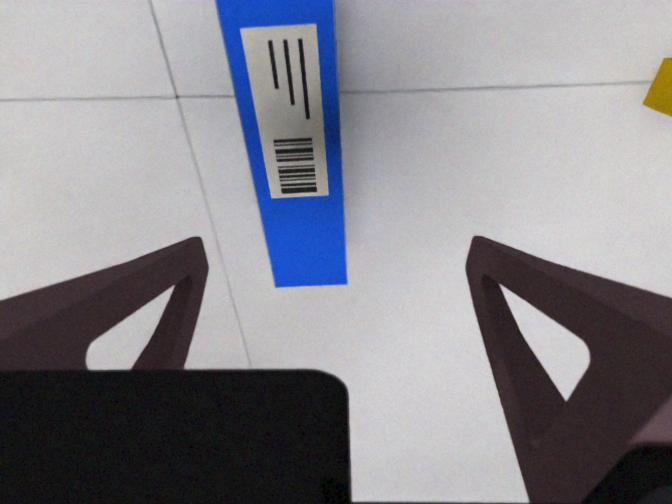

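{"name": "move", "arguments": {"arm1": {"target":[-1.852,0.02,0.757,0,-0.7071,0.7071,0],"speed":0.16}, "arm4": {"target":[1.980,0.022,0.757,0,-0.7254,0.6884,0],"speed":0.16}, "arm3": {"target":[-0.219,-0.321,0.757,0,1,0,0],"speed":0.16}, "arm6": {"joints":{"joint2_rad":0.6,"joint3_rad":1.43,"joint4_rad":-1.4}}, "cameras": ["arm4_cam_wrist","arm3_cam_wrist"]}}

Scene clock: 339.60 s.
Joint torques (N m): arm1=[2.32 -20.6 8.12 0.58 -0.05 0.08] | arm2=[-0.38 2.73 6.89 2.32 0.04 -0.22] | arm3=[-2.08 -26.58 9.59 0.59 -0.29 -0.17] | arm4=[1.38 -18.61 10.15 0.73 -0.04 -0.03] | arm5=[-0.67 3.31 6 2.11 -0.11 0.01] | arm6=[-1.08 2.73 7.34 1.57 0.01 -0.06] | arm7=[-1.08 1.79 10.39 0.96 0.05 0.21] | arm8=[1.96 3.37 7.86 1.69 -0.06 -0.07]
Heat: arm1: hottest joint3_rad 38 °C; arm2: hottest joint3_rad 39 °C; arm3: hottest joint3_rad 36 °C; arm4: hottest joint3_rad 47 °C; arm5: hottest joint3_rad 38 °C; arm6: hottest joint2_rad 37 °C; arm7: hottest joint3_rad 46 °C; arm8: hottest joint3_rad 38 °C.
move: arm1 off_target; arm3 off_target; arm4 off_target; arm6 done
Joint velocities: within noise
arm1.joint_positions: joint1_rad=+1.535 joint2_rad=+2.299 joint3_rad=+2.002 joint4_rad=-1.257 joint5_rad=-0.005 joint6_rad=-0.455 gripper_m=+0.09398
arm1.joint_status: not commanded
arm1.hand: x=-1.8441 y=+0.0161 z=+0.7708 quat_wxyz=(-0.005, +0.706, -0.709, +0.000) (m; scene frame)
arm1.hand_target: x=-1.8522 y=+0.0197 z=+0.7571 quat_wxyz=(+0.000, +0.707, -0.707, +0.000) (m; scene frame)
arm1.hand_status: off_target (0.016 m and 0.6 deg from the pose sent, 0.154 m and 1.2 deg at the start)
arm2, arm5, arm7, arm8: as last shown
arm3.joint_positions: joint1_rad=+0.207 joint2_rad=+2.382 joint3_rad=+2.143 joint4_rad=-1.349 joint5_rad=-0.004 joint6_rad=-0.408 gripper_m=+0.09396
arm3.joint_status: not commanded
arm3.hand: x=-0.2177 y=-0.3330 z=+0.7552 quat_wxyz=(+0.002, +1.000, +0.002, +0.010) (m; scene frame)
arm3.hand_target: x=-0.2188 y=-0.3210 z=+0.7572 quat_wxyz=(+0.000, +1.000, +0.000, +0.000) (m; scene frame)
arm3.hand_status: off_target (0.012 m and 1.2 deg from the pose sent, 0.143 m and 1.0 deg at the start)
arm4.joint_positions: joint1_rad=+0.176 joint2_rad=+2.283 joint3_rad=+2.024 joint4_rad=-1.287 joint5_rad=+0.005 joint6_rad=-0.474 gripper_m=+0.09398
arm4.joint_status: not commanded
arm4.hand: x=+1.9873 y=+0.0169 z=+0.7728 quat_wxyz=(-0.005, +0.718, -0.696, -0.003) (m; scene frame)
arm4.hand_target: x=+1.9798 y=+0.0216 z=+0.7572 quat_wxyz=(+0.000, +0.725, -0.688, +0.000) (m; scene frame)
arm4.hand_status: off_target (0.018 m and 1.4 deg from the pose sent, 0.157 m and 3.9 deg at the start)
arm6.joint_positions: joint1_rad=-1.179 joint2_rad=+0.602 joint3_rad=+1.427 joint4_rad=-1.405 joint5_rad=+0.000 joint6_rad=-0.234 gripper_m=+0.09289
arm6.joint_status: all done
arm6.hand: x=+0.8022 y=+0.4207 z=+1.3640 quat_wxyz=(-0.251, -0.620, -0.624, +0.404) (m; scene frame)
arm6.hand_target: x=+0.8011 y=+0.4216 z=+1.3667 quat_wxyz=(-0.252, -0.620, -0.620, +0.408) (m; scene frame)
arm6.hand_status: not commanded
pictures: arm3_cam_wrist, arm4_cam_wrist
camera_calibration:
arm3_cam_wrist: T_world_to_cam=[[0.000482934, 0.999986, 0.00533414, 0.327955], [0.801379, -0.00357766, 0.598146, -0.272594], [0.598156, 0.0039858, -0.801369, 0.86072], [0, 0, 0, 1]] pos_world=[-0.296553, -0.332357, 0.851056]
arm4_cam_wrist: T_world_to_cam=[[0.998904, 0.0443965, 0.0148369, -1.99998], [0.0278952, -0.81911, 0.572958, -0.479659], [0.0375904, -0.571916, -0.81945, 0.69317], [0, 0, 0, 1]] pos_world=[1.98511, 0.092334, 0.872516]

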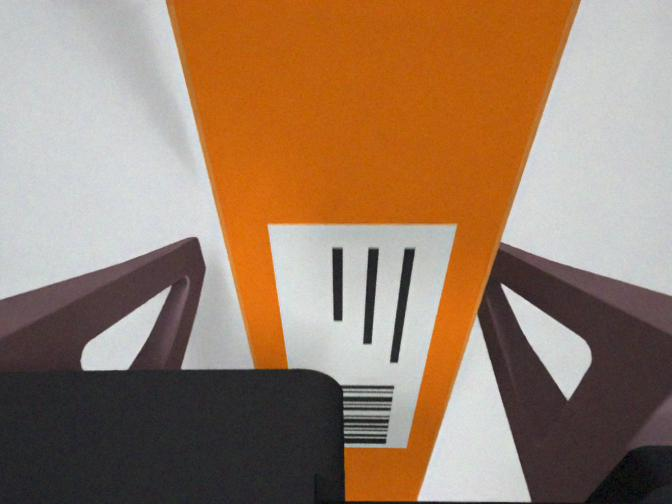

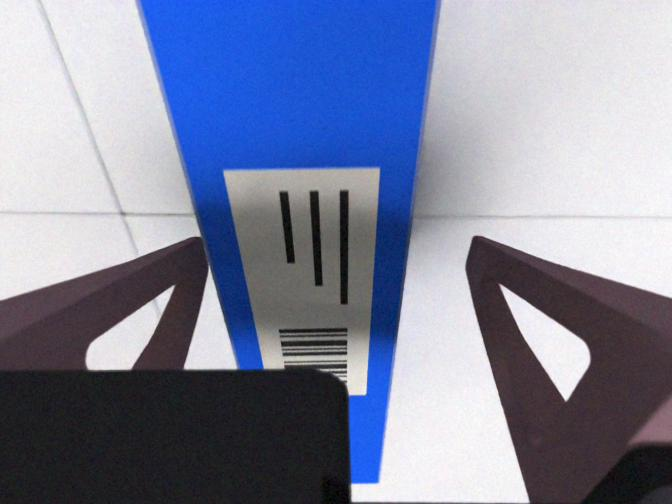

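{"name": "move", "arguments": {"arm1": {"joints":{"gripper_m":0.048}}, "arm4": {"joints":{"gripper_m":0.048}}, "arm3": {"joints":{"gripper_m":0.048}}, "cameras": []}}

{"name": "move", "arguments": {"arm1": {"target":[-1.995,-0.292,1.08,0,-0.7071,0.7071,0],"speed":0.35}, "arm4": {"target":[1.847,-0.300,1.08,0,-0.7254,0.6884,0],"speed":0.35}, "arm3": {"target":[0.115,-0.472,1.08,0,1,0,0],"speed":0.35}, "cameras": []}}

{"name": "move", "arguments": {"arm1": {"joints":{"joint1_rad":-1.531,"joint6_rad":-0.028}}, "arm4": {"joints":{"joint1_rad":-1.892,"joint6_rad":0.019}}, "arm3": {"joints":{"joint1_rad":2.176,"joint6_rad":-0.127}}, "cameras": ["arm1_cam_wrist","arm4_cam_wrist","arm3_cam_wrist"]}}

Scene clock: 350.67 s.
Joint torques (N m): arm1=[1.79 -20.48 8.14 0.76 -0.03 0.05] | arm2=[-0.44 2.78 6.89 2.32 0.04 -0.22] | arm3=[-2.08 -25.93 9.57 0.58 -0.28 -0.16] | arm4=[1.32 -18.61 10.15 0.73 -0.03 -0.03] | arm5=[-0.21 3.78 6 2.13 -0.04 0.03] | arm6=[-1.03 2.67 7.34 1.55 0.02 -0.06] | arm7=[-1.03 1.73 10.36 0.98 0.04 0.21] | arm8=[1.9 3.19 7.86 1.7 -0.05 -0.09]
Heat: arm1: hottest joint3_rad 38 °C; arm2: hottest joint3_rad 38 °C; arm3: hottest joint3_rad 35 °C; arm4: hottest joint3_rad 47 °C; arm5: hottest joint3_rad 37 °C; arm6: hottest joint3_rad 37 °C; arm7: hottest joint3_rad 46 °C; arm8: hottest joint3_rad 37 °C.
move: arm1 off_target; arm3 off_target; arm4 off_target
Joint velocities: within noise
arm1.joint_positions: joint1_rad=+1.535 joint2_rad=+2.299 joint3_rad=+2.002 joint4_rad=-1.257 joint5_rad=-0.005 joint6_rad=-0.454 gripper_m=+0.05941
arm1.joint_status: gripper_m off_target (ended at +0.05944, target +0.04800)
arm1.hand: x=-1.8442 y=+0.0161 z=+0.7708 quat_wxyz=(-0.005, +0.705, -0.709, -0.001) (m; scene frame)
arm1.hand_target: x=-1.8521 y=+0.0197 z=+0.7571 quat_wxyz=(+0.000, +0.707, -0.707, +0.000) (m; scene frame)
arm1.hand_status: not commanded
arm2, arm5, arm6, arm7, arm8: as last shown
arm3.joint_positions: joint1_rad=+0.207 joint2_rad=+2.382 joint3_rad=+2.143 joint4_rad=-1.349 joint5_rad=-0.004 joint6_rad=-0.408 gripper_m=+0.05859
arm3.joint_status: gripper_m off_target (ended at +0.05862, target +0.04800)
arm3.hand: x=-0.2177 y=-0.3331 z=+0.7552 quat_wxyz=(+0.002, +1.000, +0.002, +0.010) (m; scene frame)
arm3.hand_target: x=-0.2188 y=-0.3211 z=+0.7572 quat_wxyz=(+0.000, +1.000, +0.000, +0.000) (m; scene frame)
arm3.hand_status: not commanded
arm4.joint_positions: joint1_rad=+0.176 joint2_rad=+2.283 joint3_rad=+2.024 joint4_rad=-1.287 joint5_rad=+0.005 joint6_rad=-0.474 gripper_m=+0.05924
arm4.joint_status: gripper_m off_target (ended at +0.05927, target +0.04800)
arm4.hand: x=+1.9873 y=+0.0169 z=+0.7728 quat_wxyz=(-0.005, +0.718, -0.696, -0.003) (m; scene frame)
arm4.hand_target: x=+1.9798 y=+0.0215 z=+0.7572 quat_wxyz=(+0.000, +0.725, -0.688, +0.000) (m; scene frame)
arm4.hand_status: not commanded
pictures: none
No camera images: "cameras" was empty.

Scene clock: 353.03 s.
Joint torques (N m): arm1=[0.56 -6.89 8.14 -0.12 -0.02 -0.07] | arm2=[-0.38 2.78 6.87 2.32 0.04 -0.22] | arm3=[-1.96 -9.76 9.51 -0.17 -0.3 -0.17] | arm4=[-1.32 -6.24 9.74 -0.08 -0.09 -0.02] | arm5=[-0.5 3.55 5.98 2.07 -0.08 0.01] | arm6=[-1.14 2.73 7.36 1.57 0.01 -0.06] | arm7=[-1.2 1.61 10.35 0.95 0.05 0.21] | arm8=[1.96 3.55 7.79 1.66 -0.1 -0.07]
Heat: arm1: hottest joint3_rad 38 °C; arm2: hottest joint3_rad 38 °C; arm3: hottest joint3_rad 35 °C; arm4: hottest joint3_rad 47 °C; arm5: hottest joint3_rad 37 °C; arm6: hottest joint3_rad 37 °C; arm7: hottest joint3_rad 46 °C; arm8: hottest joint3_rad 37 °C.
move: arm1 off_target; arm3 off_target; arm4 off_target
Joint velocities: within noise
arm1.joint_positions: joint1_rad=+1.535 joint2_rad=+1.235 joint3_rad=+1.387 joint4_rad=-1.673 joint5_rad=-0.005 joint6_rad=-0.463 gripper_m=+0.05941
arm1.joint_status: not commanded
arm1.hand: x=-1.9972 y=-0.2879 z=+1.0858 quat_wxyz=(-0.020, +0.708, -0.705, -0.006) (m; scene frame)
arm1.hand_target: x=-1.9951 y=-0.2920 z=+1.0797 quat_wxyz=(-0.006, +0.707, -0.707, -0.002) (m; scene frame)
arm1.hand_status: off_target (0.007 m and 2.4 deg from the pose sent, 0.462 m and 0.6 deg at the start; a joint's target at an end of its range on 25 of 71 steps)
arm2, arm5, arm6, arm7, arm8: as last shown
arm3.joint_positions: joint1_rad=+0.205 joint2_rad=+1.228 joint3_rad=+1.393 joint4_rad=-1.673 joint5_rad=-0.004 joint6_rad=-0.408 gripper_m=+0.05859
arm3.joint_status: not commanded
arm3.hand: x=+0.1111 y=-0.4756 z=+1.0782 quat_wxyz=(-0.014, +1.000, +0.002, -0.027) (m; scene frame)
arm3.hand_target: x=+0.1149 y=-0.4720 z=+1.0794 quat_wxyz=(-0.011, +1.000, +0.000, -0.024) (m; scene frame)
arm3.hand_status: off_target (0.006 m and 3.5 deg from the pose sent, 0.485 m and 1.2 deg at the start; pose on its path clipped on 2 of 71 steps; a joint's target at an end of its range on 28 of 71 steps)
arm4.joint_positions: joint1_rad=+0.171 joint2_rad=+1.216 joint3_rad=+1.404 joint4_rad=-1.684 joint5_rad=+0.005 joint6_rad=-0.506 gripper_m=+0.05924
arm4.joint_status: not commanded
arm4.hand: x=+1.8432 y=-0.2957 z=+1.0844 quat_wxyz=(-0.029, +0.727, -0.686, -0.010) (m; scene frame)
arm4.hand_target: x=+1.8469 y=-0.2999 z=+1.0794 quat_wxyz=(-0.018, +0.725, -0.688, -0.006) (m; scene frame)
arm4.hand_status: off_target (0.007 m and 3.5 deg from the pose sent, 0.463 m and 1.4 deg at the start; a joint's target at an end of its range on 27 of 71 steps)
pictures: none
No camera images: "cameras" was empty.

Scene clock: 355.50 s.
Joint torques (N m): arm1=[0.44 -8.06 8.2 -0.1 0 0.06] | arm2=[-0.38 2.78 6.89 2.32 0.04 -0.22] | arm3=[0.56 -10.87 9.44 -0.13 -0.19 0.13] | arm4=[-1.14 -6.89 9.76 -0.06 -0.04 0.11] | arm5=[0.03 3.43 6.04 2.11 -0.05 0.04] | arm6=[-0.97 2.78 7.36 1.58 0.02 -0.06] | arm7=[-1.14 1.73 10.35 0.94 0.05 0.22] | arm8=[2.14 3.25 7.76 1.73 -0.06 -0.08]
Heat: arm1: hottest joint3_rad 37 °C; arm2: hottest joint3_rad 38 °C; arm3: hottest joint3_rad 35 °C; arm4: hottest joint3_rad 46 °C; arm5: hottest joint3_rad 37 °C; arm6: hottest joint3_rad 36 °C; arm7: hottest joint3_rad 46 °C; arm8: hottest joint3_rad 37 °C.
move: arm1 done; arm3 done; arm4 done
Joint velocities: within noise
arm1.joint_positions: joint1_rad=-1.520 joint2_rad=+1.251 joint3_rad=+1.387 joint4_rad=-1.673 joint5_rad=-0.007 joint6_rad=-0.035 gripper_m=+0.05937
arm1.joint_status: all done
arm1.hand: x=-2.2809 y=-0.9328 z=+1.0863 quat_wxyz=(-0.017, -0.816, -0.578, +0.014) (m; scene frame)
arm1.hand_target: x=-2.2821 y=-0.9263 z=+1.0853 quat_wxyz=(-0.014, -0.821, -0.571, +0.008) (m; scene frame)
arm1.hand_status: not commanded
arm2, arm5, arm6, arm8: as last shown
arm3.joint_positions: joint1_rad=+2.163 joint2_rad=+1.238 joint3_rad=+1.393 joint4_rad=-1.673 joint5_rad=-0.007 joint6_rad=-0.143 gripper_m=+0.05857
arm3.joint_status: all done
arm3.hand: x=+0.4277 y=-0.9662 z=+1.0738 quat_wxyz=(+0.020, +0.662, +0.749, -0.014) (m; scene frame)
arm3.hand_target: x=+0.4326 y=-0.9624 z=+1.0783 quat_wxyz=(+0.022, +0.663, +0.749, -0.014) (m; scene frame)
arm3.hand_status: not commanded
arm4.joint_positions: joint1_rad=-1.881 joint2_rad=+1.225 joint3_rad=+1.404 joint4_rad=-1.684 joint5_rad=+0.005 joint6_rad=+0.011 gripper_m=+0.05926
arm4.joint_status: all done
arm4.hand: x=+1.8996 y=-0.8890 z=+1.0863 quat_wxyz=(-0.025, -0.453, -0.891, +0.024) (m; scene frame)
arm4.hand_target: x=+1.8942 y=-0.8880 z=+1.0846 quat_wxyz=(-0.019, -0.461, -0.887, +0.021) (m; scene frame)
arm4.hand_status: not commanded
arm7.joint_positions: joint1_rad=-1.014 joint2_rad=+0.535 joint3_rad=+1.368 joint4_rad=-1.389 joint5_rad=-0.003 joint6_rad=-0.101 gripper_m=+0.09396
arm7.joint_status: not commanded
arm7.hand: x=-0.4396 y=+0.4176 z=+1.3333 quat_wxyz=(-0.311, -0.612, -0.625, +0.372) (m; scene frame)
arm7.hand_target: x=-0.4414 y=+0.4226 z=+1.3408 quat_wxyz=(-0.313, -0.617, -0.617, +0.376) (m; scene frame)
arm7.hand_status: not commanded
pictures: arm1_cam_wrist, arm3_cam_wrist, arm4_cam_wrist
camera_calibration:
arm1_cam_wrist: T_world_to_cam=[[-0.938039, 0.346099, -0.0172656, -1.79695], [0.282835, 0.793457, 0.538916, 0.804498], [0.200218, 0.500641, -0.842182, 1.96516], [0, 0, 0, 1]] pos_world=[-2.30661, -1.00025, 1.19044]
arm3_cam_wrist: T_world_to_cam=[[-0.99291, -0.118802, 0.00395647, 0.304399], [-0.0977303, 0.834838, 0.541751, 0.272529], [-0.0676644, 0.537523, -0.84053, 1.5749], [0, 0, 0, 1]] pos_world=[0.43544, -1.0379, 1.1749]
arm4_cam_wrist: T_world_to_cam=[[-0.799685, -0.599535, 0.03258, 0.948177], [-0.496287, 0.69056, 0.526142, 0.989768], [-0.337939, 0.404579, -0.849772, 2.0496], [0, 0, 0, 1]] pos_world=[1.94209, -0.944255, 1.19005]

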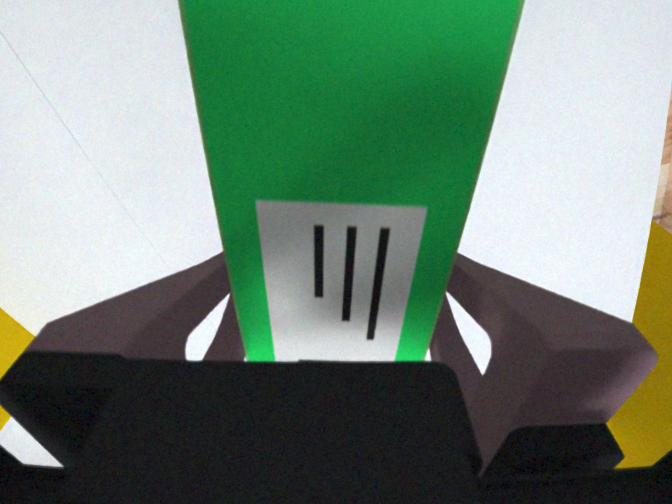

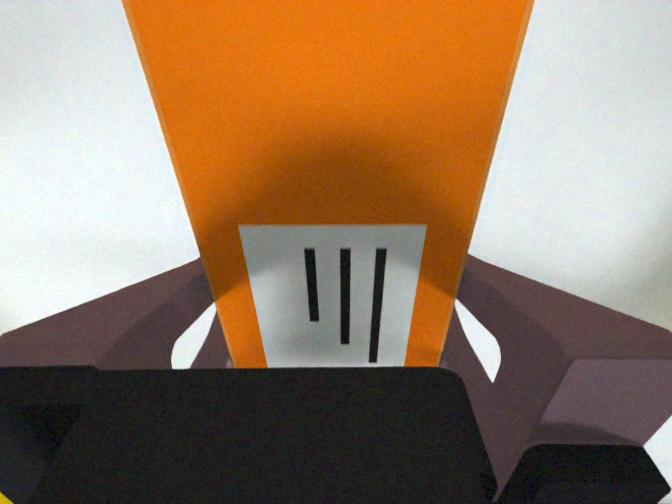

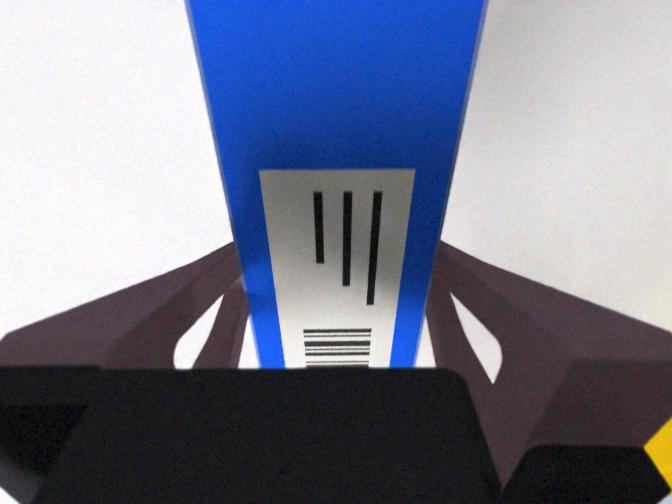

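{"name": "move", "arguments": {"arm1": {"target":[-2.408,-1.245,0.9,0,0.8206,0.5714,0],"speed":0.3}, "arm4": {"target":[2.114,-1.196,0.9,0,0.4617,0.8870,0],"speed":0.3}, "arm3": {"target":[0.432,-1.303,0.9,0,0.6626,0.7490,0],"speed":0.3}, "arm2": {"joints":{"joint1_rad":-2.3}}, "cameras": ["cam_arm1","cam_arm3","cam_arm4","cam_arm7"]}}

Scene clock: 365.33 s.
Joint torques (N m): arm1=[1.2 -19.66 12.74 -0.18 0.18 0.09] | arm2=[-0.44 2.73 6.89 2.32 0.03 -0.22] | arm3=[0.5 -24.06 14.52 -0.34 0.03 0.13] | arm4=[-1.79 -19.08 14.76 -0.24 -0.15 0.06] | arm5=[0.03 3.72 5.87 2.02 -0.1 0.05] | arm6=[-1.08 2.67 7.35 1.55 0.02 -0.06] | arm7=[-1.2 1.67 10.36 0.94 0.06 0.21] | arm8=[2.2 3.37 7.87 1.74 -0.07 -0.1]
Heat: arm1: hottest joint3_rad 37 °C; arm2: hottest joint3_rad 38 °C; arm3: hottest joint3_rad 35 °C; arm4: hottest joint3_rad 46 °C; arm5: hottest joint3_rad 37 °C; arm6: hottest joint3_rad 36 °C; arm7: hottest joint3_rad 46 °C; arm8: hottest joint3_rad 37 °C.
move: arm1 off_target; arm2 done; arm3 off_target; arm4 off_target
Joint velocities: within noise
arm1.joint_positions: joint1_rad=-1.520 joint2_rad=+2.214 joint3_rad=+2.150 joint4_rad=-1.534 joint5_rad=+0.004 joint6_rad=-0.032 gripper_m=+0.05937
arm1.joint_status: not commanded
arm1.hand: x=-2.4000 y=-1.2356 z=+0.8941 quat_wxyz=(+0.004, -0.817, -0.577, -0.009) (m; scene frame)
arm1.hand_target: x=-2.4077 y=-1.2443 z=+0.8999 quat_wxyz=(+0.000, -0.821, -0.571, +0.000) (m; scene frame)
arm1.hand_status: off_target (0.014 m and 1.3 deg from the pose sent, 0.385 m and 2.7 deg at the start)
arm2.joint_positions: joint1_rad=-2.292 joint2_rad=+0.597 joint3_rad=+1.432 joint4_rad=-1.410 joint5_rad=+0.001 joint6_rad=+0.437 gripper_m=+0.09292
arm2.joint_status: all done
arm2.hand: x=-0.6482 y=-0.5849 z=+1.3463 quat_wxyz=(-0.454, -0.109, -0.872, -0.147) (m; scene frame)
arm2.hand_target: x=-0.6448 y=-0.5860 z=+1.3469 quat_wxyz=(-0.458, -0.107, -0.871, -0.143) (m; scene frame)
arm2.hand_status: not commanded
arm3.joint_positions: joint1_rad=+2.167 joint2_rad=+2.215 joint3_rad=+2.182 joint4_rad=-1.572 joint5_rad=+0.001 joint6_rad=-0.140 gripper_m=+0.05857
arm3.joint_status: not commanded
arm3.hand: x=+0.4245 y=-1.2893 z=+0.8819 quat_wxyz=(-0.011, +0.661, +0.750, +0.017) (m; scene frame)
arm3.hand_target: x=+0.4322 y=-1.3018 z=+0.9000 quat_wxyz=(+0.001, +0.662, +0.749, +0.000) (m; scene frame)
arm3.hand_status: off_target (0.024 m and 2.3 deg from the pose sent, 0.379 m and 2.8 deg at the start)
arm4.joint_positions: joint1_rad=-1.885 joint2_rad=+2.351 joint3_rad=+2.454 joint4_rad=-1.684 joint5_rad=-0.013 joint6_rad=+0.011 gripper_m=+0.05926
arm4.joint_status: not commanded
arm4.hand: x=+2.1161 y=-1.1823 z=+0.8992 quat_wxyz=(+0.005, -0.455, -0.891, -0.001) (m; scene frame)
arm4.hand_target: x=+2.1134 y=-1.1953 z=+0.8998 quat_wxyz=(-0.002, -0.462, -0.887, +0.001) (m; scene frame)
arm4.hand_status: off_target (0.014 m and 1.1 deg from the pose sent, 0.418 m and 4.1 deg at the start; a joint's target at an end of its range on 26 of 89 steps)
arm5, arm6, arm7, arm8: as last shown
pictures: cam_arm1, cam_arm3, cam_arm4, cam_arm7

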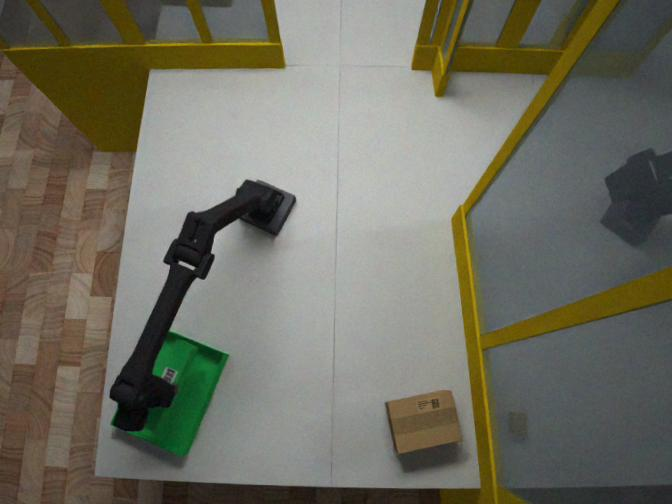

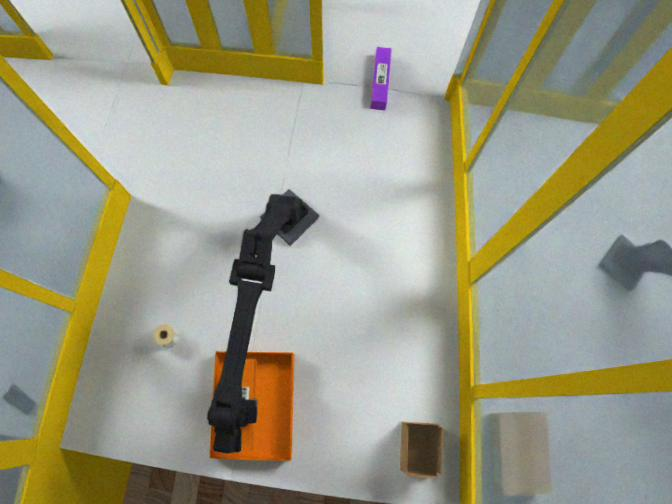

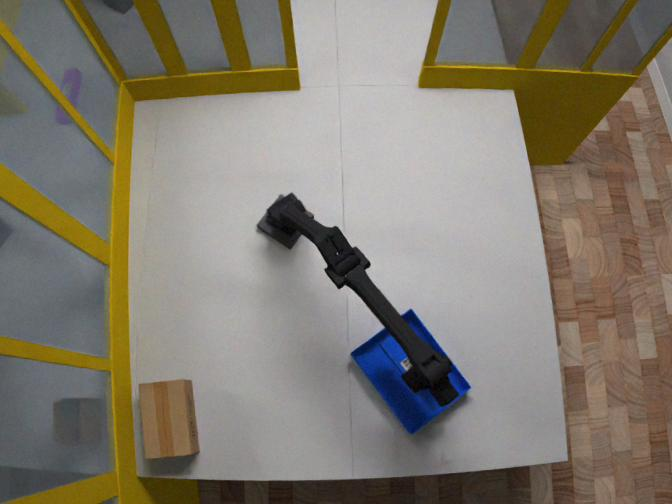

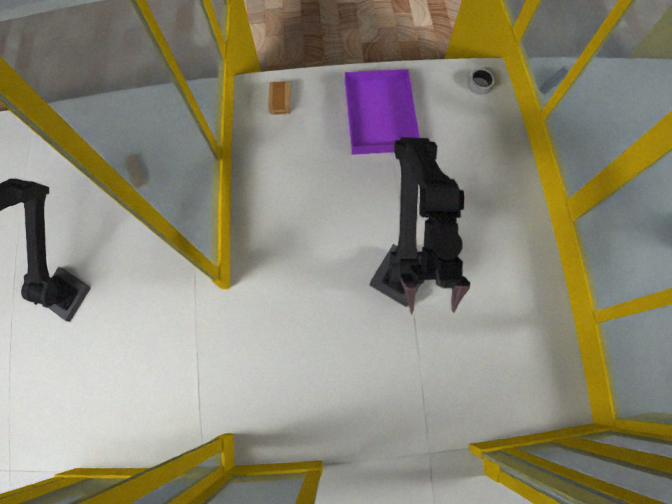

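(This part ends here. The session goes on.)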